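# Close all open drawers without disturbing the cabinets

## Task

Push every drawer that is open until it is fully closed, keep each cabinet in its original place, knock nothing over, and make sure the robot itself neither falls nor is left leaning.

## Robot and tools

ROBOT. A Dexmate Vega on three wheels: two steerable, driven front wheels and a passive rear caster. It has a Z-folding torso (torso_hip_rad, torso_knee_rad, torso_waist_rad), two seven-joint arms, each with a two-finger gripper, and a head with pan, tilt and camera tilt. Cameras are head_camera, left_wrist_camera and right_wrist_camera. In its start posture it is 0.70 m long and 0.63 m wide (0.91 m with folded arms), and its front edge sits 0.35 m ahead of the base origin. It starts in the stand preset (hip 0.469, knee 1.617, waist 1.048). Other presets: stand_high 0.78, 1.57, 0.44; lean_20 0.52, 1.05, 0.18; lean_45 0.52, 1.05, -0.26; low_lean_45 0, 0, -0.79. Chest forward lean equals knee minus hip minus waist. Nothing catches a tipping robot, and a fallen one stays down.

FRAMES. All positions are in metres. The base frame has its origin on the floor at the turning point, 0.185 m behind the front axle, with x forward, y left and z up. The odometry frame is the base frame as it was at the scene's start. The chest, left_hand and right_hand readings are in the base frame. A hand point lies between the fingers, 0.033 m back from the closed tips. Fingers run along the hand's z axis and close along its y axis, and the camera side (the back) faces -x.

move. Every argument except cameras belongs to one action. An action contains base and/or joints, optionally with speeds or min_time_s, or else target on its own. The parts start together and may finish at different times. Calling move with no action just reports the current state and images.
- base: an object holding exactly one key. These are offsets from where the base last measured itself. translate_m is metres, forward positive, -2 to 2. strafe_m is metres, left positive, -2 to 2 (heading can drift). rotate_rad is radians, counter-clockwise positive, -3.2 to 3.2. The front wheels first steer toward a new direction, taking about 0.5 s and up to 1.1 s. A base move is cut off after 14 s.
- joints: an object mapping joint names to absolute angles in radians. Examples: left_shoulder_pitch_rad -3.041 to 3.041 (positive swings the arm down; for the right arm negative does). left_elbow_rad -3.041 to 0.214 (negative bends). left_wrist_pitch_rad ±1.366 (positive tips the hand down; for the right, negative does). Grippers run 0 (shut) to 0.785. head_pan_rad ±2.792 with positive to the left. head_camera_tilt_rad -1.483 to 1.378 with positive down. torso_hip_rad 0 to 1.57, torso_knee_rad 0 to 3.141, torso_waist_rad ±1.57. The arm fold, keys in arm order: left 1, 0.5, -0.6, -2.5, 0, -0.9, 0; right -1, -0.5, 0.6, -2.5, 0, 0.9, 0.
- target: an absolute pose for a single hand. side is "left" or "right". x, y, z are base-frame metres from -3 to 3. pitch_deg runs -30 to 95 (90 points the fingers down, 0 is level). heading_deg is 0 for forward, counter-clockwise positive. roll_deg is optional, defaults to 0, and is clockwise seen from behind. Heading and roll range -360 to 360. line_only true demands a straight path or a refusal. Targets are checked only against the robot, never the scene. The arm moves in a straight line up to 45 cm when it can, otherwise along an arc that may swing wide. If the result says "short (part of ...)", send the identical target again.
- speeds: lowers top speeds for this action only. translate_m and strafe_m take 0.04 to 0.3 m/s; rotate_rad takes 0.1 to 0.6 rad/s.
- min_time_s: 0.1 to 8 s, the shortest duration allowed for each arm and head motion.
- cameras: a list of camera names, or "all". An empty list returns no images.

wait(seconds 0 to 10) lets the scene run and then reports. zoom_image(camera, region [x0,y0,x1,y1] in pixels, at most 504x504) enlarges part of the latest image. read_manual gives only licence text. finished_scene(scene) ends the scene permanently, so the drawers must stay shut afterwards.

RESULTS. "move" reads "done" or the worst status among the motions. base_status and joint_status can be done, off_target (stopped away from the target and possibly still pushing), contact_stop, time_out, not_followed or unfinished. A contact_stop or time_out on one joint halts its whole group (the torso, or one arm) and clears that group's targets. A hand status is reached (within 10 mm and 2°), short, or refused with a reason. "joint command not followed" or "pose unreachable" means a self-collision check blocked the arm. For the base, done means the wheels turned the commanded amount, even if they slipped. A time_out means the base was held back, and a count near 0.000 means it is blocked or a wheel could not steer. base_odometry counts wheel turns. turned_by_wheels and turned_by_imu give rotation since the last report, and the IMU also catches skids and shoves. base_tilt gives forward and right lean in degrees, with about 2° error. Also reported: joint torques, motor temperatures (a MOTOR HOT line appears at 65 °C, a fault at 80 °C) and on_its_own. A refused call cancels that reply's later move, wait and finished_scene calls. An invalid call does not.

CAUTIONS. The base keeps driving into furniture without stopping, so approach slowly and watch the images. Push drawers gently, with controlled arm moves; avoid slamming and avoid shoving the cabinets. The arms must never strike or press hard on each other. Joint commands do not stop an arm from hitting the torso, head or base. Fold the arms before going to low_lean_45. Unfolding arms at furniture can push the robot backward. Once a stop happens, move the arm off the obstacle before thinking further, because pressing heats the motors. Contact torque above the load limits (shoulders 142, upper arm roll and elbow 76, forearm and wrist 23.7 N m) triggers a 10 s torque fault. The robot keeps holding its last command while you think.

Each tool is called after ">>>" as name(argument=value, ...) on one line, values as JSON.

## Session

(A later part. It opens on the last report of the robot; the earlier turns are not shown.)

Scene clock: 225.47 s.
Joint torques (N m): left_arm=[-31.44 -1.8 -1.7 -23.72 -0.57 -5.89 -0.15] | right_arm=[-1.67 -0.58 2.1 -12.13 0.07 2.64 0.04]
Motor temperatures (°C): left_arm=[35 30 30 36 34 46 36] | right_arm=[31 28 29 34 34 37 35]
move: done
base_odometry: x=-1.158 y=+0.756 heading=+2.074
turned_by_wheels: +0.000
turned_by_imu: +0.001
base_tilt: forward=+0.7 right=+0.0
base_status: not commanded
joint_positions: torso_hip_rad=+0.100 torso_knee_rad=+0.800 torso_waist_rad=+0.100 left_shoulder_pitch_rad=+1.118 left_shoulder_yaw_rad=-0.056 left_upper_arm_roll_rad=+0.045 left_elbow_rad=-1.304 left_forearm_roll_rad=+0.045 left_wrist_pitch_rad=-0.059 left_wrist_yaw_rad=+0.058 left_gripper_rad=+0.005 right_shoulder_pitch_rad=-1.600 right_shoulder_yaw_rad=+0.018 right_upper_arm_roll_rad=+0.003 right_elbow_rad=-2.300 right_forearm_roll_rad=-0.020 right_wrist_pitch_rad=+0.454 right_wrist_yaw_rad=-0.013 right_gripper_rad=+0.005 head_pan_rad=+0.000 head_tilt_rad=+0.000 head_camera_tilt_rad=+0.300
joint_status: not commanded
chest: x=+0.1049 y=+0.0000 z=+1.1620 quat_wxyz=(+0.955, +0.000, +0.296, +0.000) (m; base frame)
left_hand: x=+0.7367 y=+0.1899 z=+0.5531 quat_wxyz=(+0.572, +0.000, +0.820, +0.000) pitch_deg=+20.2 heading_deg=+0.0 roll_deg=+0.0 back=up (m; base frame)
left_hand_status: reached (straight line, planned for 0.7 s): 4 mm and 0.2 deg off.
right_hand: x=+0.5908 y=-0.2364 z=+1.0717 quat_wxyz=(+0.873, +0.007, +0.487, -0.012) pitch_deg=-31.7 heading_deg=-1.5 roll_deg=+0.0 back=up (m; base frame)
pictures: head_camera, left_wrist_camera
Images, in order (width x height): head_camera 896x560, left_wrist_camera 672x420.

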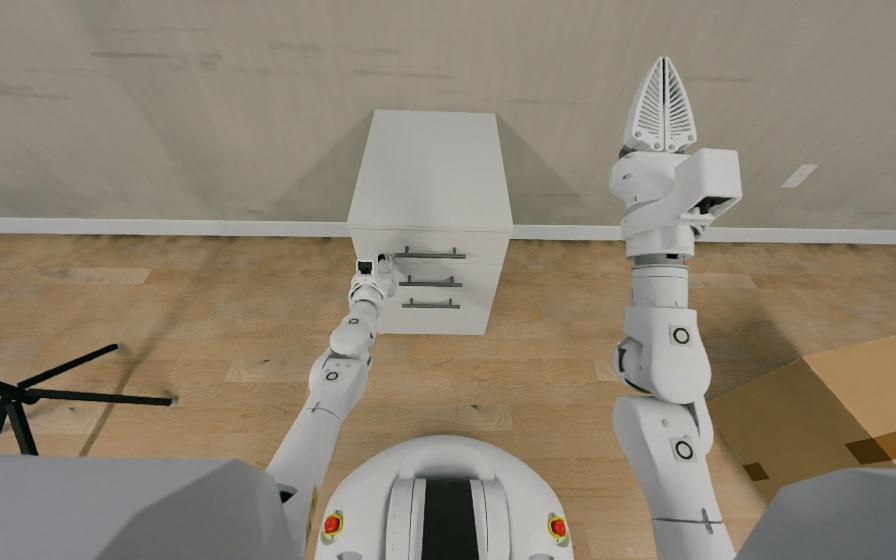

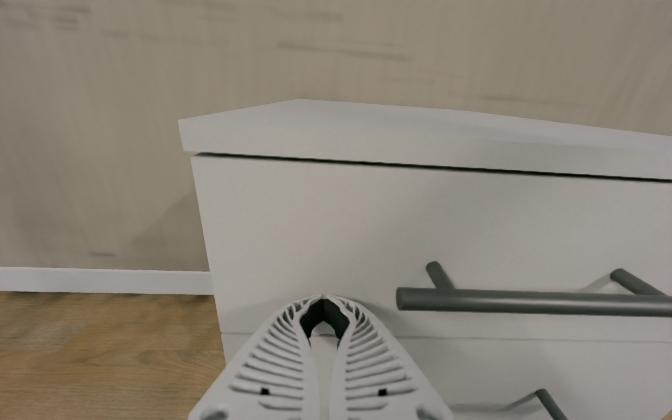

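>>> move(base={"translate_m":-0.35}, cameras=[])

>>> move(base={"rotate_rad":2.53}, joints={"torso_hip_rad":0.469,"torso_knee_rad":1.617,"torso_waist_rad":1.048,"left_shoulder_pitch_rad":1.6,"left_elbow_rad":-1.9,"left_shoulder_yaw_rad":0,"left_upper_arm_roll_rad":0,"left_forearm_roll_rad":0,"left_wrist_pitch_rad":-0.486,"left_wrist_yaw_rad":0}, cameras=["head_camera"])

>>> move(base={"translate_m":1.95}, cameras=[])

>>> move(base={"rotate_rad":-0.95}, joints={"head_camera_tilt_rad":0.4}, cameras=["head_camera"])

Scene clock: 245.23 s.
Joint torques (N m): left_arm=[-11.77 -2.07 1.18 -12.29 0.25 -1.91 -0.44] | right_arm=[-1.78 -0.74 2.16 -12.29 0.06 1.93 0.22]
Motor temperatures (°C): left_arm=[35 30 30 36 34 44 35] | right_arm=[30 28 29 34 34 36 35]
move: done
base_odometry: x=-0.988 y=+0.450 heading=+2.074
turned_by_wheels: +0.001
turned_by_imu: +0.002
base_tilt: forward=+0.8 right=-0.1
base_status: done
joint_positions: torso_hip_rad=+0.100 torso_knee_rad=+0.800 torso_waist_rad=+0.100 left_shoulder_pitch_rad=+1.111 left_shoulder_yaw_rad=-0.056 left_upper_arm_roll_rad=+0.045 left_elbow_rad=-1.298 left_forearm_roll_rad=+0.045 left_wrist_pitch_rad=-0.060 left_wrist_yaw_rad=+0.058 left_gripper_rad=+0.005 right_shoulder_pitch_rad=-1.600 right_shoulder_yaw_rad=+0.018 right_upper_arm_roll_rad=+0.003 right_elbow_rad=-2.300 right_forearm_roll_rad=-0.020 right_wrist_pitch_rad=+0.454 right_wrist_yaw_rad=-0.013 right_gripper_rad=+0.005 head_pan_rad=+0.000 head_tilt_rad=+0.000 head_camera_tilt_rad=+0.300
joint_status: not commanded
chest: x=+0.1051 y=+0.0000 z=+1.1619 quat_wxyz=(+0.955, +0.000, +0.296, +0.000) (m; base frame)
left_hand: x=+0.7398 y=+0.1899 z=+0.5546 quat_wxyz=(+0.573, +0.000, +0.819, +0.000) pitch_deg=+20.0 heading_deg=+0.0 roll_deg=+0.0 back=up (m; base frame)
right_hand: x=+0.5910 y=-0.2364 z=+1.0716 quat_wxyz=(+0.873, +0.007, +0.487, -0.012) pitch_deg=-31.7 heading_deg=-1.5 roll_deg=+0.0 back=up (m; base frame)
pictures: none
No camera images: "cameras" was empty.

Scene clock: 251.03 s.
Joint torques (N m): left_arm=[-6.83 -0.3 -2.87 -16.98 -0.18 -1.74 -0.31] | right_arm=[3.79 -0.7 2.07 -10.74 0.08 1.58 0.06]
Motor temperatures (°C): left_arm=[34 30 30 35 34 43 35] | right_arm=[30 28 29 34 34 36 35]
move: done
base_odometry: x=-0.987 y=+0.451 heading=-1.675
turned_by_wheels: +2.534
turned_by_imu: +2.486
base_tilt: forward=+0.6 right=+0.0
base_status: done
joint_positions: torso_hip_rad=+0.469 torso_knee_rad=+1.617 torso_waist_rad=+1.048 left_shoulder_pitch_rad=+1.600 left_shoulder_yaw_rad=+0.000 left_upper_arm_roll_rad=+0.000 left_elbow_rad=-1.900 left_forearm_roll_rad=+0.000 left_wrist_pitch_rad=-0.486 left_wrist_yaw_rad=+0.000 left_gripper_rad=+0.005 right_shoulder_pitch_rad=-1.600 right_shoulder_yaw_rad=+0.018 right_upper_arm_roll_rad=+0.003 right_elbow_rad=-2.300 right_forearm_roll_rad=-0.020 right_wrist_pitch_rad=+0.454 right_wrist_yaw_rad=-0.013 right_gripper_rad=+0.005 head_pan_rad=+0.000 head_tilt_rad=+0.000 head_camera_tilt_rad=+0.300
joint_status: all done
chest: x=-0.0110 y=+0.0000 z=+1.4154 quat_wxyz=(+0.999, +0.000, +0.050, +0.000) (m; base frame)
left_hand: x=+0.6008 y=+0.2292 z=+1.3670 quat_wxyz=(+0.904, +0.000, +0.428, +0.000) pitch_deg=-39.3 heading_deg=+0.0 roll_deg=+0.0 back=up (m; base frame)
right_hand: x=+0.4587 y=-0.2364 z=+1.5691 quat_wxyz=(+0.967, +0.009, +0.256, -0.010) pitch_deg=-60.3 heading_deg=-2.6 roll_deg=+1.5 back=up (m; base frame)
pictures: head_camera
Images, in order (width x height): head_camera 896x560.

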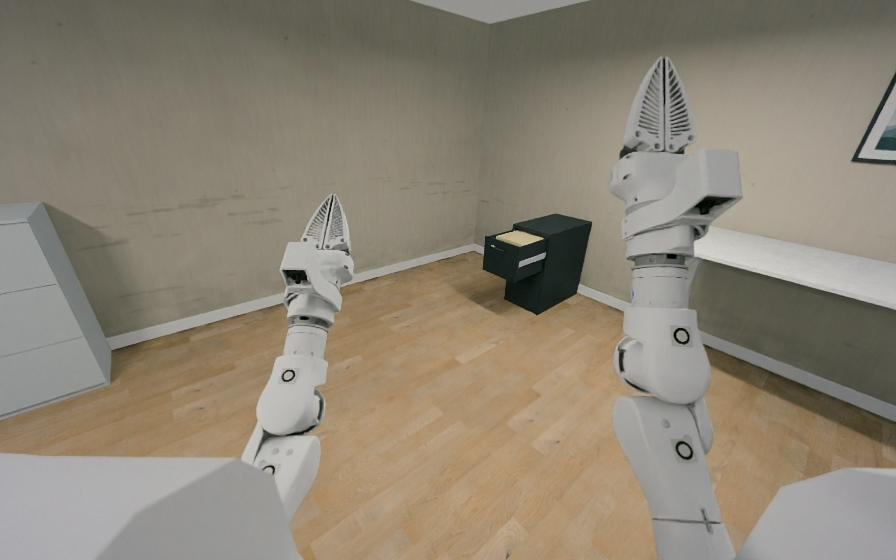

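Scene clock: 259.47 s.
Joint torques (N m): left_arm=[-6.24 1.23 -1.07 -12.61 0.28 -2.65 -0.55] | right_arm=[3.75 -0.25 2.1 -10.03 0.08 0.95 0.22]
Motor temperatures (°C): left_arm=[33 30 30 35 34 42 35] | right_arm=[30 28 29 33 34 36 35]
move: done
base_odometry: x=-1.184 y=-1.489 heading=-1.675
turned_by_wheels: +0.000
turned_by_imu: +0.003
base_tilt: forward=+0.7 right=-0.1
base_status: done
joint_positions: torso_hip_rad=+0.469 torso_knee_rad=+1.617 torso_waist_rad=+1.048 left_shoulder_pitch_rad=+1.600 left_shoulder_yaw_rad=+0.000 left_upper_arm_roll_rad=+0.000 left_elbow_rad=-1.900 left_forearm_roll_rad=+0.000 left_wrist_pitch_rad=-0.486 left_wrist_yaw_rad=+0.000 left_gripper_rad=+0.005 right_shoulder_pitch_rad=-1.600 right_shoulder_yaw_rad=+0.018 right_upper_arm_roll_rad=+0.003 right_elbow_rad=-2.300 right_forearm_roll_rad=-0.020 right_wrist_pitch_rad=+0.454 right_wrist_yaw_rad=-0.013 right_gripper_rad=+0.005 head_pan_rad=+0.000 head_tilt_rad=+0.000 head_camera_tilt_rad=+0.300
joint_status: not commanded
chest: x=-0.0110 y=+0.0000 z=+1.4155 quat_wxyz=(+0.999, +0.000, +0.050, +0.000) (m; base frame)
left_hand: x=+0.6008 y=+0.2292 z=+1.3670 quat_wxyz=(+0.904, +0.000, +0.428, +0.000) pitch_deg=-39.3 heading_deg=+0.0 roll_deg=+0.0 back=up (m; base frame)
right_hand: x=+0.4587 y=-0.2364 z=+1.5691 quat_wxyz=(+0.967, +0.009, +0.256, -0.010) pitch_deg=-60.3 heading_deg=-2.6 roll_deg=+1.5 back=up (m; base frame)
pictures: none
No camera images: "cameras" was empty.

Scene clock: 262.63 s.
Joint torques (N m): left_arm=[-6.71 1.86 -0.08 -14.63 -0.37 -1.34 -0.13] | right_arm=[4.15 0.15 2.01 -10.36 0.08 1.57 0.1]
Motor temperatures (°C): left_arm=[32 30 30 35 34 42 35] | right_arm=[30 28 29 33 34 36 35]
move: done
base_odometry: x=-1.184 y=-1.490 heading=-2.626
turned_by_wheels: -0.951
turned_by_imu: -0.931
base_tilt: forward=+0.6 right=-0.1
base_status: done
joint_positions: torso_hip_rad=+0.469 torso_knee_rad=+1.617 torso_waist_rad=+1.048 left_shoulder_pitch_rad=+1.600 left_shoulder_yaw_rad=+0.000 left_upper_arm_roll_rad=+0.000 left_elbow_rad=-1.900 left_forearm_roll_rad=+0.000 left_wrist_pitch_rad=-0.486 left_wrist_yaw_rad=+0.000 left_gripper_rad=+0.005 right_shoulder_pitch_rad=-1.600 right_shoulder_yaw_rad=+0.018 right_upper_arm_roll_rad=+0.003 right_elbow_rad=-2.300 right_forearm_roll_rad=-0.020 right_wrist_pitch_rad=+0.454 right_wrist_yaw_rad=-0.013 right_gripper_rad=+0.005 head_pan_rad=+0.000 head_tilt_rad=+0.000 head_camera_tilt_rad=+0.400
joint_status: all done
chest: x=-0.0110 y=+0.0000 z=+1.4155 quat_wxyz=(+0.999, +0.000, +0.050, +0.000) (m; base frame)
left_hand: x=+0.6007 y=+0.2292 z=+1.3670 quat_wxyz=(+0.904, +0.000, +0.428, +0.000) pitch_deg=-39.3 heading_deg=+0.0 roll_deg=+0.0 back=up (m; base frame)
right_hand: x=+0.4587 y=-0.2365 z=+1.5691 quat_wxyz=(+0.967, +0.009, +0.256, -0.010) pitch_deg=-60.3 heading_deg=-2.6 roll_deg=+1.5 back=up (m; base frame)
pictures: head_camera
Images, in order (width x height): head_camera 896x560.

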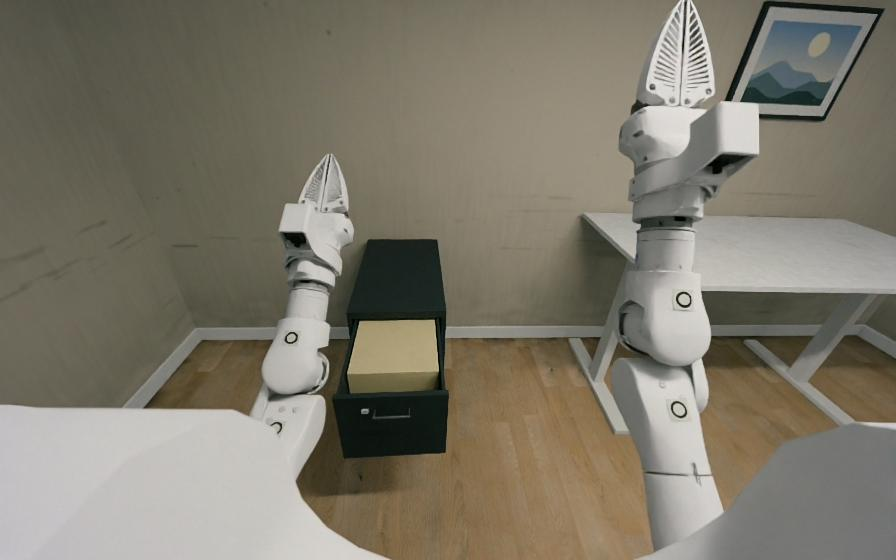

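>>> move(base={"translate_m":-0.15}, joints={"torso_hip_rad":0.1,"torso_knee_rad":0.8,"torso_waist_rad":0.1,"head_camera_tilt_rad":0.3}, cameras=[])

>>> move(target={"side":"left","x":0.60,"y":0.2,"z":0.52,"pitch_deg":25,"heading_deg":0}, cameras=["head_camera","left_wrist_camera"])

Scene clock: 279.67 s.
Joint torques (N m): left_arm=[0.08 0.87 -1.17 -13.91 0.31 -2.66 -0.5] | right_arm=[-0.45 -1.24 1.93 -11.8 -0.01 1.68 0.07]
Motor temperatures (°C): left_arm=[31 30 30 34 34 40 35] | right_arm=[30 28 29 33 34 36 35]
move: done
base_odometry: x=-1.054 y=-1.416 heading=-2.627
turned_by_wheels: -0.001
turned_by_imu: +0.000
base_tilt: forward=+0.6 right=+0.0
base_status: done
joint_positions: torso_hip_rad=+0.100 torso_knee_rad=+0.800 torso_waist_rad=+0.100 left_shoulder_pitch_rad=+1.600 left_shoulder_yaw_rad=+0.000 left_upper_arm_roll_rad=+0.000 left_elbow_rad=-1.900 left_forearm_roll_rad=+0.000 left_wrist_pitch_rad=-0.486 left_wrist_yaw_rad=+0.000 left_gripper_rad=+0.005 right_shoulder_pitch_rad=-1.600 right_shoulder_yaw_rad=+0.018 right_upper_arm_roll_rad=+0.003 right_elbow_rad=-2.300 right_forearm_roll_rad=-0.020 right_wrist_pitch_rad=+0.454 right_wrist_yaw_rad=-0.013 right_gripper_rad=+0.005 head_pan_rad=+0.000 head_tilt_rad=+0.000 head_camera_tilt_rad=+0.300
joint_status: all done
chest: x=+0.1050 y=+0.0000 z=+1.1620 quat_wxyz=(+0.955, +0.000, +0.296, +0.000) (m; base frame)
left_hand: x=+0.6187 y=+0.2292 z=+0.8263 quat_wxyz=(+0.770, +0.000, +0.639, +0.000) pitch_deg=-10.6 heading_deg=+0.0 roll_deg=+0.0 back=up (m; base frame)
right_hand: x=+0.5909 y=-0.2365 z=+1.0717 quat_wxyz=(+0.873, +0.007, +0.487, -0.012) pitch_deg=-31.7 heading_deg=-1.5 roll_deg=+0.0 back=up (m; base frame)
pictures: none
No camera images: "cameras" was empty.

Scene clock: 282.93 s.
Joint torques (N m): left_arm=[-4.16 -3.32 3.46 -11.78 0.32 -3.24 0.26] | right_arm=[-1.05 -1.7 2.1 -11.42 -0.1 1.78 0.2]
Motor temperatures (°C): left_arm=[31 30 30 34 34 40 35] | right_arm=[30 28 29 33 34 36 35]
move: done
base_odometry: x=-1.054 y=-1.416 heading=-2.627
turned_by_wheels: +0.000
turned_by_imu: +0.001
base_tilt: forward=+0.7 right=-0.1
base_status: not commanded
joint_positions: torso_hip_rad=+0.100 torso_knee_rad=+0.800 torso_waist_rad=+0.100 left_shoulder_pitch_rad=+1.476 left_shoulder_yaw_rad=-0.044 left_upper_arm_roll_rad=+0.039 left_elbow_rad=-1.595 left_forearm_roll_rad=+0.046 left_wrist_pitch_rad=-0.051 left_wrist_yaw_rad=+0.038 left_gripper_rad=+0.005 right_shoulder_pitch_rad=-1.600 right_shoulder_yaw_rad=+0.018 right_upper_arm_roll_rad=+0.003 right_elbow_rad=-2.300 right_forearm_roll_rad=-0.020 right_wrist_pitch_rad=+0.454 right_wrist_yaw_rad=-0.013 right_gripper_rad=+0.005 head_pan_rad=+0.000 head_tilt_rad=+0.000 head_camera_tilt_rad=+0.300
joint_status: not commanded
chest: x=+0.1050 y=+0.0000 z=+1.1620 quat_wxyz=(+0.955, +0.000, +0.296, +0.000) (m; base frame)
left_hand: x=+0.6006 y=+0.2006 z=+0.5235 quat_wxyz=(+0.540, +0.000, +0.841, +0.000) pitch_deg=+24.6 heading_deg=+0.0 roll_deg=+0.0 back=up (m; base frame)
left_hand_status: reached (straight line, planned for 1.7 s): 4 mm and 0.4 deg off.
right_hand: x=+0.5909 y=-0.2365 z=+1.0717 quat_wxyz=(+0.873, +0.007, +0.487, -0.012) pitch_deg=-31.7 heading_deg=-1.5 roll_deg=+0.0 back=up (m; base frame)
pictures: head_camera, left_wrist_camera
Images, in order (width x height): head_camera 896x560, left_wrist_camera 672x420.

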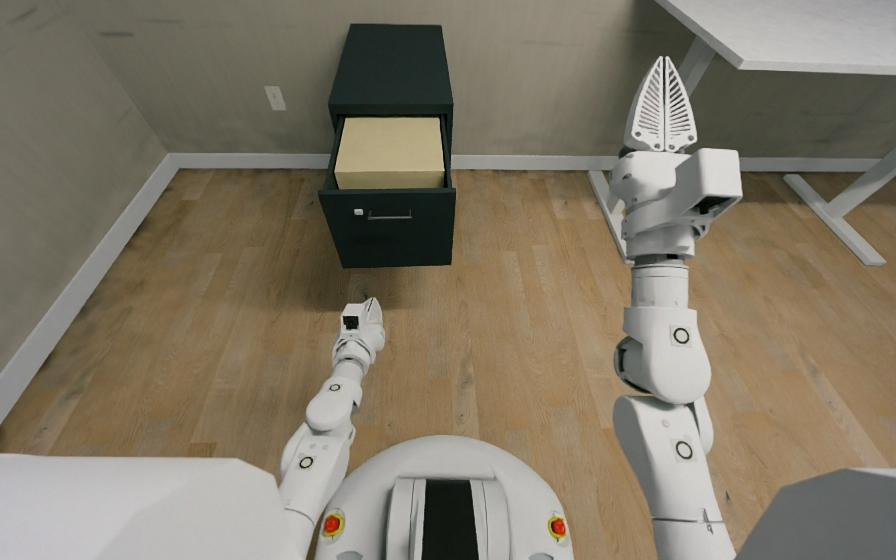

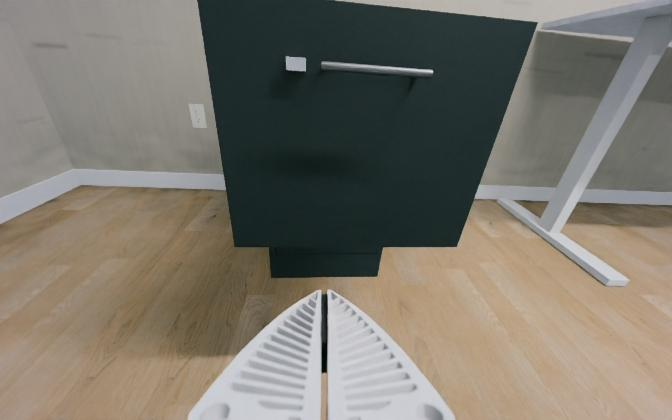

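>>> move(target={"side":"left","x":0.60,"y":0.175,"z":0.52,"pitch_deg":25,"heading_deg":0}, cameras=[])

>>> move(base={"translate_m":0.52}, speeds={"translate_m":0.11}, cameras=["head_camera","left_wrist_camera"])

Scene clock: 292.03 s.
Joint torques (N m): left_arm=[-4.4 -4.09 4.8 -14 -0.26 -1.54 0.17] | right_arm=[-0.6 -1.14 2.13 -12.36 0 1.63 0.05]
Motor temperatures (°C): left_arm=[30 30 30 33 34 40 35] | right_arm=[30 28 29 33 34 36 35]
move: done
base_odometry: x=-1.054 y=-1.416 heading=-2.627
turned_by_wheels: +0.000
turned_by_imu: +0.001
base_tilt: forward=+0.7 right=-0.1
base_status: not commanded
joint_positions: torso_hip_rad=+0.100 torso_knee_rad=+0.800 torso_waist_rad=+0.100 left_shoulder_pitch_rad=+1.470 left_shoulder_yaw_rad=-0.070 left_upper_arm_roll_rad=+0.072 left_elbow_rad=-1.580 left_forearm_roll_rad=+0.075 left_wrist_pitch_rad=-0.048 left_wrist_yaw_rad=+0.071 left_gripper_rad=+0.005 right_shoulder_pitch_rad=-1.600 right_shoulder_yaw_rad=+0.018 right_upper_arm_roll_rad=+0.003 right_elbow_rad=-2.300 right_forearm_roll_rad=-0.020 right_wrist_pitch_rad=+0.454 right_wrist_yaw_rad=-0.013 right_gripper_rad=+0.005 head_pan_rad=+0.000 head_tilt_rad=+0.000 head_camera_tilt_rad=+0.300
joint_status: not commanded
chest: x=+0.1050 y=+0.0000 z=+1.1620 quat_wxyz=(+0.955, +0.000, +0.296, +0.000) (m; base frame)
left_hand: x=+0.5998 y=+0.1789 z=+0.5197 quat_wxyz=(+0.537, +0.000, +0.844, +0.000) pitch_deg=+25.0 heading_deg=+0.0 roll_deg=+0.0 back=up (m; base frame)
left_hand_status: reached (straight line, planned for 0.4 s): 4 mm and 0.0 deg off.
right_hand: x=+0.5909 y=-0.2365 z=+1.0717 quat_wxyz=(+0.873, +0.007, +0.487, -0.012) pitch_deg=-31.7 heading_deg=-1.5 roll_deg=+0.0 back=up (m; base frame)
pictures: none
No camera images: "cameras" was empty.

Scene clock: 297.67 s.
Joint torques (N m): left_arm=[-5.82 -3.32 4.58 -14.65 0.32 -1.94 -0.22] | right_arm=[-0.8 -1.42 1.87 -11.64 -0.01 1.78 0.01]
Motor temperatures (°C): left_arm=[30 30 30 33 34 40 35] | right_arm=[30 28 29 33 34 36 35]
move: done
base_odometry: x=-1.506 y=-1.673 heading=-2.627
turned_by_wheels: +0.000
turned_by_imu: +0.001
base_tilt: forward=+0.7 right=-0.1
base_status: done
joint_positions: torso_hip_rad=+0.100 torso_knee_rad=+0.800 torso_waist_rad=+0.100 left_shoulder_pitch_rad=+1.469 left_shoulder_yaw_rad=-0.075 left_upper_arm_roll_rad=+0.078 left_elbow_rad=-1.578 left_forearm_roll_rad=+0.079 left_wrist_pitch_rad=-0.049 left_wrist_yaw_rad=+0.077 left_gripper_rad=+0.005 right_shoulder_pitch_rad=-1.600 right_shoulder_yaw_rad=+0.018 right_upper_arm_roll_rad=+0.003 right_elbow_rad=-2.300 right_forearm_roll_rad=-0.020 right_wrist_pitch_rad=+0.454 right_wrist_yaw_rad=-0.013 right_gripper_rad=+0.005 head_pan_rad=+0.000 head_tilt_rad=+0.000 head_camera_tilt_rad=+0.300
joint_status: not commanded
chest: x=+0.1051 y=+0.0000 z=+1.1620 quat_wxyz=(+0.955, +0.000, +0.296, +0.000) (m; base frame)
left_hand: x=+0.5997 y=+0.1751 z=+0.5196 quat_wxyz=(+0.537, +0.000, +0.844, +0.000) pitch_deg=+25.0 heading_deg=+0.0 roll_deg=+0.0 back=up (m; base frame)
right_hand: x=+0.5909 y=-0.2365 z=+1.0717 quat_wxyz=(+0.873, +0.007, +0.487, -0.012) pitch_deg=-31.7 heading_deg=-1.5 roll_deg=+0.0 back=up (m; base frame)
pictures: head_camera, left_wrist_camera
Images, in order (width x height): head_camera 896x560, left_wrist_camera 672x420.

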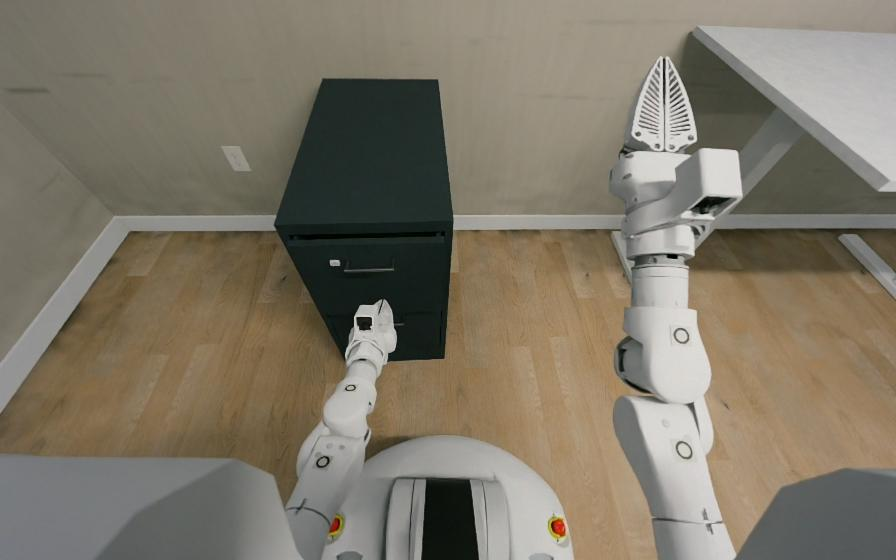

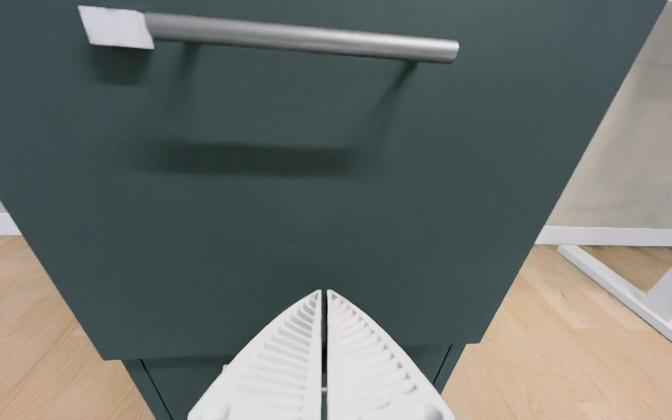

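>>> move(target={"side":"left","x":0.64,"y":0.18,"z":0.53,"pitch_deg":25,"heading_deg":0}, cameras=["head_camera","left_wrist_camera"])

>>> zoom_image(camera="head_camera", region=[270, 200, 470, 360])

Scene clock: 304.87 s.
Joint torques (N m): left_arm=[-8.26 2.2 0.14 -14.43 -0.47 -3.92 -0.5] | right_arm=[-2.36 -0.91 2.08 -11.13 0.06 2.17 0.05]
Motor temperatures (°C): left_arm=[29 30 30 33 34 40 35] | right_arm=[30 28 29 33 34 36 35]
move: done
base_odometry: x=-1.506 y=-1.673 heading=-2.627
turned_by_wheels: +0.000
turned_by_imu: +0.001
base_tilt: forward=+0.7 right=-0.1
base_status: not commanded
joint_positions: torso_hip_rad=+0.100 torso_knee_rad=+0.800 torso_waist_rad=+0.100 left_shoulder_pitch_rad=+1.386 left_shoulder_yaw_rad=-0.074 left_upper_arm_roll_rad=+0.066 left_elbow_rad=-1.569 left_forearm_roll_rad=+0.073 left_wrist_pitch_rad=+0.024 left_wrist_yaw_rad=+0.066 left_gripper_rad=+0.005 right_shoulder_pitch_rad=-1.600 right_shoulder_yaw_rad=+0.018 right_upper_arm_roll_rad=+0.003 right_elbow_rad=-2.300 right_forearm_roll_rad=-0.020 right_wrist_pitch_rad=+0.454 right_wrist_yaw_rad=-0.013 right_gripper_rad=+0.005 head_pan_rad=+0.000 head_tilt_rad=+0.000 head_camera_tilt_rad=+0.300
joint_status: not commanded
chest: x=+0.1050 y=+0.0000 z=+1.1620 quat_wxyz=(+0.955, +0.000, +0.296, +0.000) (m; base frame)
left_hand: x=+0.6370 y=+0.1795 z=+0.5288 quat_wxyz=(+0.537, +0.000, +0.844, +0.000) pitch_deg=+25.1 heading_deg=+0.0 roll_deg=+0.0 back=up (m; base frame)
left_hand_status: reached (straight line, planned for 0.6 s): 3 mm and 0.1 deg off.
right_hand: x=+0.5909 y=-0.2365 z=+1.0717 quat_wxyz=(+0.873, +0.007, +0.487, -0.012) pitch_deg=-31.7 heading_deg=-1.5 roll_deg=+0.0 back=up (m; base frame)
pictures: head_camera, left_wrist_camera
Images, in order (width x height): head_camera 896x560, left_wrist_camera 672x420.

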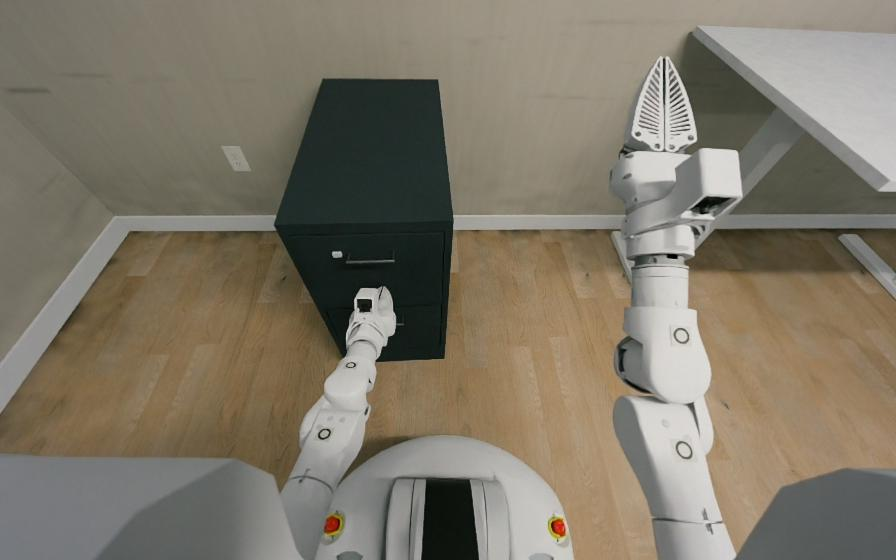

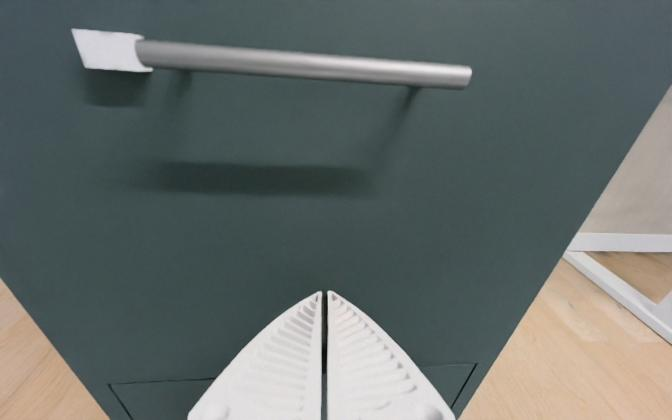

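Scaled by 2.520 from the camera's 896x560 image, which has a finer 960x600 frame.

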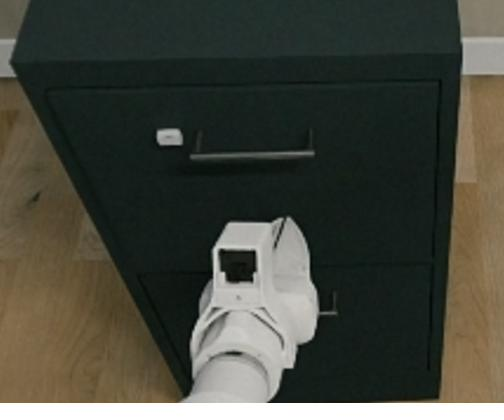

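>>> move(target={"side":"left","x":0.66,"y":0.18,"z":0.53,"pitch_deg":25,"heading_deg":0}, cameras=["left_wrist_camera","head_camera"])

>>> zoom_image(camera="head_camera", region=[270, 200, 470, 360])

Scene clock: 309.40 s.
Joint torques (N m): left_arm=[-32.82 -4.36 -2.93 -23.65 -0.36 -5.85 -0.02] | right_arm=[-1.48 -0.68 1.74 -12.2 0.02 1.79 0.27]
Motor temperatures (°C): left_arm=[29 30 30 33 34 40 35] | right_arm=[30 28 29 33 34 36 35]
move: done
base_odometry: x=-1.506 y=-1.673 heading=-2.627
turned_by_wheels: +0.000
turned_by_imu: +0.001
base_tilt: forward=+0.6 right=+0.0
base_status: not commanded
joint_positions: torso_hip_rad=+0.100 torso_knee_rad=+0.800 torso_waist_rad=+0.100 left_shoulder_pitch_rad=+1.331 left_shoulder_yaw_rad=-0.075 left_upper_arm_roll_rad=+0.062 left_elbow_rad=-1.530 left_forearm_roll_rad=+0.070 left_wrist_pitch_rad=+0.043 left_wrist_yaw_rad=+0.065 left_gripper_rad=+0.005 right_shoulder_pitch_rad=-1.600 right_shoulder_yaw_rad=+0.018 right_upper_arm_roll_rad=+0.003 right_elbow_rad=-2.300 right_forearm_roll_rad=-0.020 right_wrist_pitch_rad=+0.454 right_wrist_yaw_rad=-0.013 right_gripper_rad=+0.005 head_pan_rad=+0.000 head_tilt_rad=+0.000 head_camera_tilt_rad=+0.300
joint_status: not commanded
chest: x=+0.1049 y=+0.0000 z=+1.1620 quat_wxyz=(+0.955, +0.000, +0.295, +0.000) (m; base frame)
left_hand: x=+0.6563 y=+0.1797 z=+0.5282 quat_wxyz=(+0.536, +0.000, +0.844, +0.000) pitch_deg=+25.2 heading_deg=+0.0 roll_deg=+0.0 back=up (m; base frame)
left_hand_status: reached (straight line, planned for 0.5 s): 4 mm and 0.2 deg off.
right_hand: x=+0.5908 y=-0.2365 z=+1.0718 quat_wxyz=(+0.873, +0.007, +0.487, -0.012) pitch_deg=-31.7 heading_deg=-1.5 roll_deg=+0.0 back=up (m; base frame)
pictures: head_camera, left_wrist_camera
Images, in order (width x height): head_camera 896x560, left_wrist_camera 672x420.

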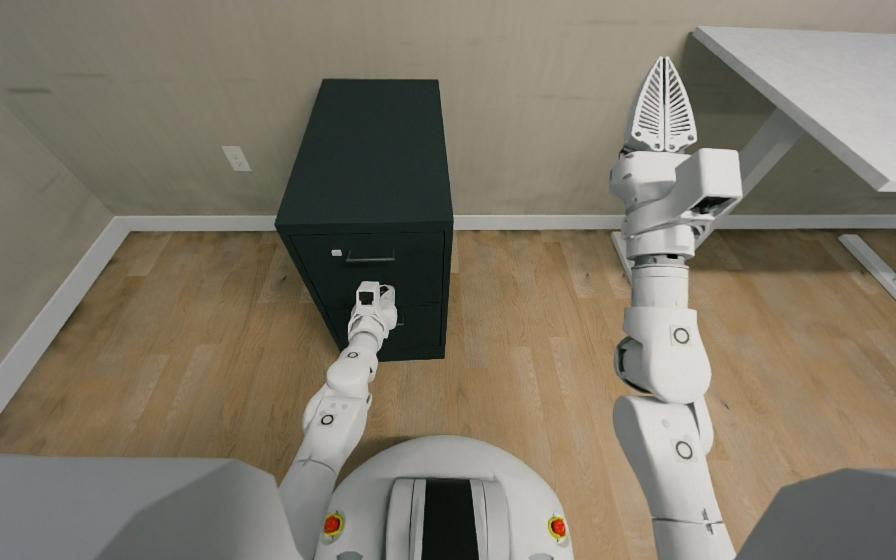

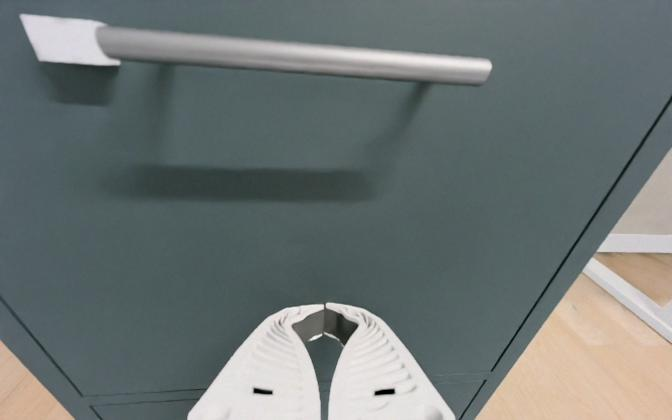

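Scaled by 2.520 from the camera's 896x560 image, which has a finer 960x600 frame.

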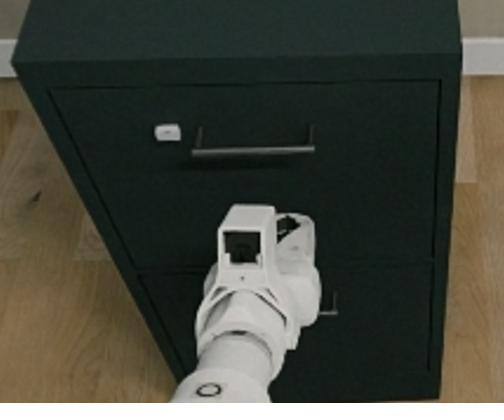

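>>> move(base={"translate_m":-0.3}, joints={"head_pan_rad":-2.05,"head_camera_tilt_rad":-0.1}, cameras=["head_camera"])

>>> move(joints={"head_pan_rad":2.7}, cameras=["head_camera"])

Scene clock: 317.60 s.
Joint torques (N m): left_arm=[-8.73 -1.54 -0.18 -13.29 -0.06 -2.9 0.15] | right_arm=[-1.81 -1.2 2 -11.44 0.08 2.1 0.16]
Motor temperatures (°C): left_arm=[30 30 30 33 34 41 35] | right_arm=[30 28 29 33 34 36 35]
move: done
base_odometry: x=-1.245 y=-1.525 heading=-2.626
turned_by_wheels: +0.000
turned_by_imu: +0.002
base_tilt: forward=+0.7 right=-0.1
base_status: done
joint_positions: torso_hip_rad=+0.100 torso_knee_rad=+0.800 torso_waist_rad=+0.100 left_shoulder_pitch_rad=+1.324 left_shoulder_yaw_rad=-0.076 left_upper_arm_roll_rad=+0.062 left_elbow_rad=-1.526 left_forearm_roll_rad=+0.070 left_wrist_pitch_rad=+0.044 left_wrist_yaw_rad=+0.065 left_gripper_rad=+0.005 right_shoulder_pitch_rad=-1.600 right_shoulder_yaw_rad=+0.018 right_upper_arm_roll_rad=+0.003 right_elbow_rad=-2.300 right_forearm_roll_rad=-0.020 right_wrist_pitch_rad=+0.454 right_wrist_yaw_rad=-0.013 right_gripper_rad=+0.005 head_pan_rad=-2.050 head_tilt_rad=+0.000 head_camera_tilt_rad=-0.100
joint_status: all done
chest: x=+0.1050 y=+0.0000 z=+1.1620 quat_wxyz=(+0.955, +0.000, +0.296, +0.000) (m; base frame)
left_hand: x=+0.6597 y=+0.1799 z=+0.5296 quat_wxyz=(+0.537, +0.000, +0.844, +0.000) pitch_deg=+25.0 heading_deg=+0.0 roll_deg=+0.0 back=up (m; base frame)
right_hand: x=+0.5909 y=-0.2365 z=+1.0717 quat_wxyz=(+0.873, +0.007, +0.487, -0.012) pitch_deg=-31.7 heading_deg=-1.5 roll_deg=+0.0 back=up (m; base frame)
pictures: head_camera
Images, in order (width x height): head_camera 896x560.

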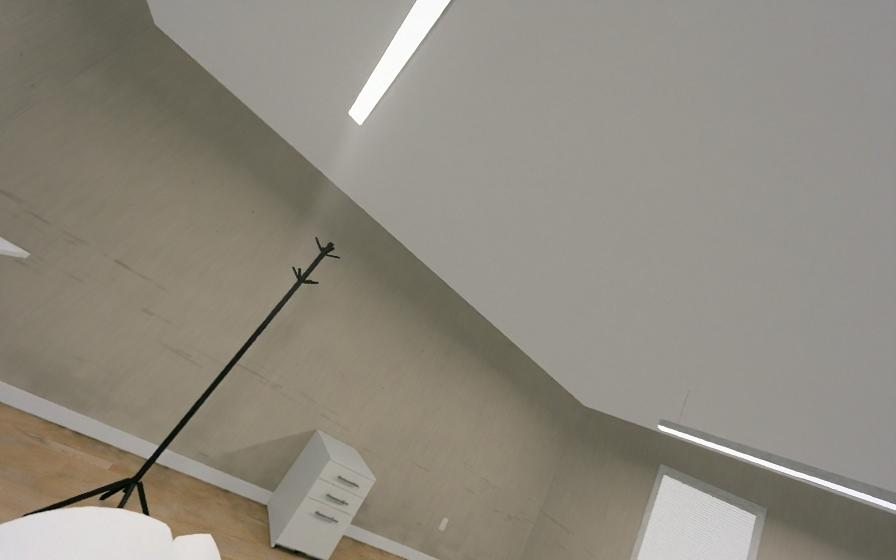

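Scene clock: 321.43 s.
Joint torques (N m): left_arm=[-7 -0.08 -1.94 -13.98 -0.36 -3.34 0.43] | right_arm=[-1.95 0.18 2.04 -10.83 0.06 2.73 0.17]
Motor temperatures (°C): left_arm=[30 30 30 33 34 40 35] | right_arm=[30 28 29 33 34 36 35]
move: done
base_odometry: x=-1.245 y=-1.525 heading=-2.626
turned_by_wheels: +0.000
turned_by_imu: +0.001
base_tilt: forward=+0.7 right=+0.0
base_status: not commanded
joint_positions: torso_hip_rad=+0.100 torso_knee_rad=+0.800 torso_waist_rad=+0.100 left_shoulder_pitch_rad=+1.324 left_shoulder_yaw_rad=-0.076 left_upper_arm_roll_rad=+0.062 left_elbow_rad=-1.526 left_forearm_roll_rad=+0.070 left_wrist_pitch_rad=+0.044 left_wrist_yaw_rad=+0.065 left_gripper_rad=+0.005 right_shoulder_pitch_rad=-1.600 right_shoulder_yaw_rad=+0.018 right_upper_arm_roll_rad=+0.003 right_elbow_rad=-2.300 right_forearm_roll_rad=-0.020 right_wrist_pitch_rad=+0.454 right_wrist_yaw_rad=-0.013 right_gripper_rad=+0.005 head_pan_rad=+2.700 head_tilt_rad=+0.000 head_camera_tilt_rad=-0.100
joint_status: all done
chest: x=+0.1050 y=+0.0000 z=+1.1620 quat_wxyz=(+0.955, +0.000, +0.296, +0.000) (m; base frame)
left_hand: x=+0.6597 y=+0.1799 z=+0.5296 quat_wxyz=(+0.537, +0.000, +0.844, +0.000) pitch_deg=+25.0 heading_deg=+0.0 roll_deg=+0.0 back=up (m; base frame)
right_hand: x=+0.5909 y=-0.2365 z=+1.0717 quat_wxyz=(+0.873, +0.007, +0.487, -0.012) pitch_deg=-31.7 heading_deg=-1.5 roll_deg=+0.0 back=up (m; base frame)
pictures: head_camera
Images, in order (width x height): head_camera 896x560.

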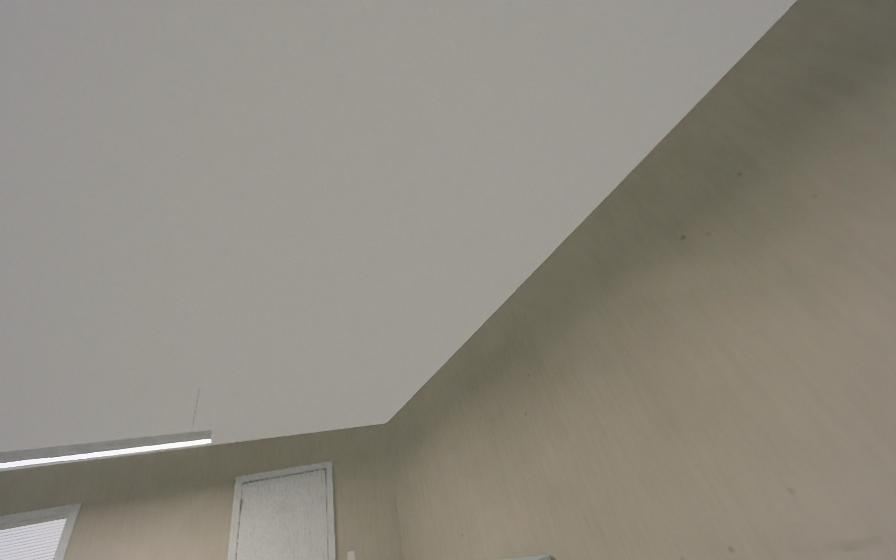

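>>> move(joints={"head_pan_rad":2.7,"head_camera_tilt_rad":0.7}, cameras=["head_camera"])

>>> zoom_image(camera="head_camera", region=[400, 180, 800, 430])

Scene clock: 325.50 s.
Joint torques (N m): left_arm=[-6.55 -3.67 0.4 -12.68 0.26 -3.03 0.49] | right_arm=[-0.68 -0.84 1.94 -12.12 0.08 1.78 0.23]
Motor temperatures (°C): left_arm=[30 30 30 33 34 40 35] | right_arm=[30 28 29 33 34 36 35]
move: done
base_odometry: x=-1.245 y=-1.525 heading=-2.626
turned_by_wheels: +0.000
turned_by_imu: +0.001
base_tilt: forward=+0.6 right=+0.0
base_status: not commanded
joint_positions: torso_hip_rad=+0.100 torso_knee_rad=+0.800 torso_waist_rad=+0.100 left_shoulder_pitch_rad=+1.324 left_shoulder_yaw_rad=-0.076 left_upper_arm_roll_rad=+0.062 left_elbow_rad=-1.526 left_forearm_roll_rad=+0.070 left_wrist_pitch_rad=+0.044 left_wrist_yaw_rad=+0.065 left_gripper_rad=+0.005 right_shoulder_pitch_rad=-1.600 right_shoulder_yaw_rad=+0.018 right_upper_arm_roll_rad=+0.003 right_elbow_rad=-2.300 right_forearm_roll_rad=-0.020 right_wrist_pitch_rad=+0.454 right_wrist_yaw_rad=-0.013 right_gripper_rad=+0.005 head_pan_rad=+2.700 head_tilt_rad=+0.000 head_camera_tilt_rad=+0.700
joint_status: all done
chest: x=+0.1050 y=+0.0000 z=+1.1620 quat_wxyz=(+0.955, +0.000, +0.296, +0.000) (m; base frame)
left_hand: x=+0.6597 y=+0.1799 z=+0.5296 quat_wxyz=(+0.537, +0.000, +0.844, +0.000) pitch_deg=+25.0 heading_deg=+0.0 roll_deg=+0.0 back=up (m; base frame)
right_hand: x=+0.5909 y=-0.2365 z=+1.0717 quat_wxyz=(+0.873, +0.007, +0.487, -0.012) pitch_deg=-31.7 heading_deg=-1.5 roll_deg=+0.0 back=up (m; base frame)
pictures: head_camera
Images, in order (width x height): head_camera 896x560.

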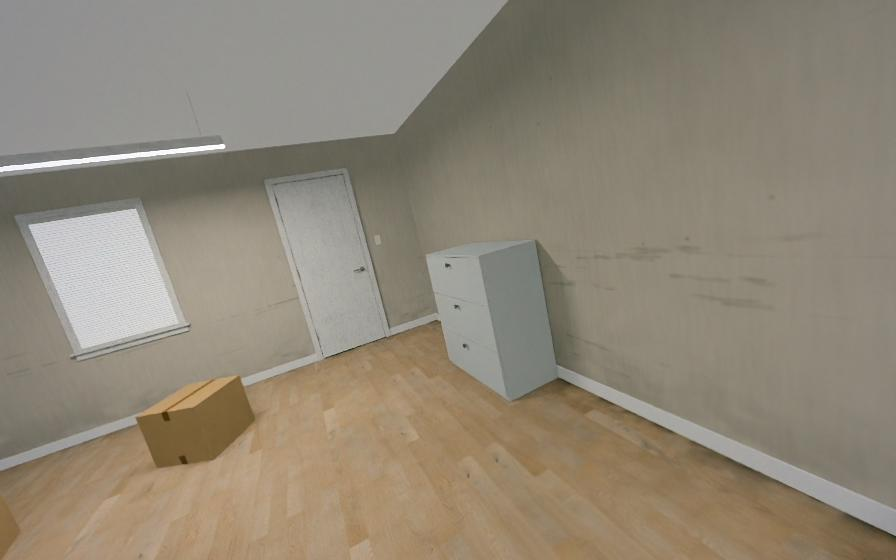

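Scaled by 1.260 from the camera's 896x560 image, which has a finer 960x600 frame.

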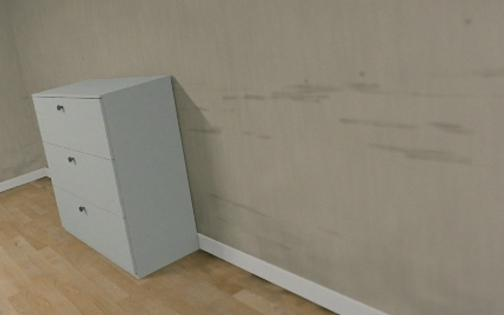

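>>> finished_scene(scene=2)

The scene is finished: the task was done.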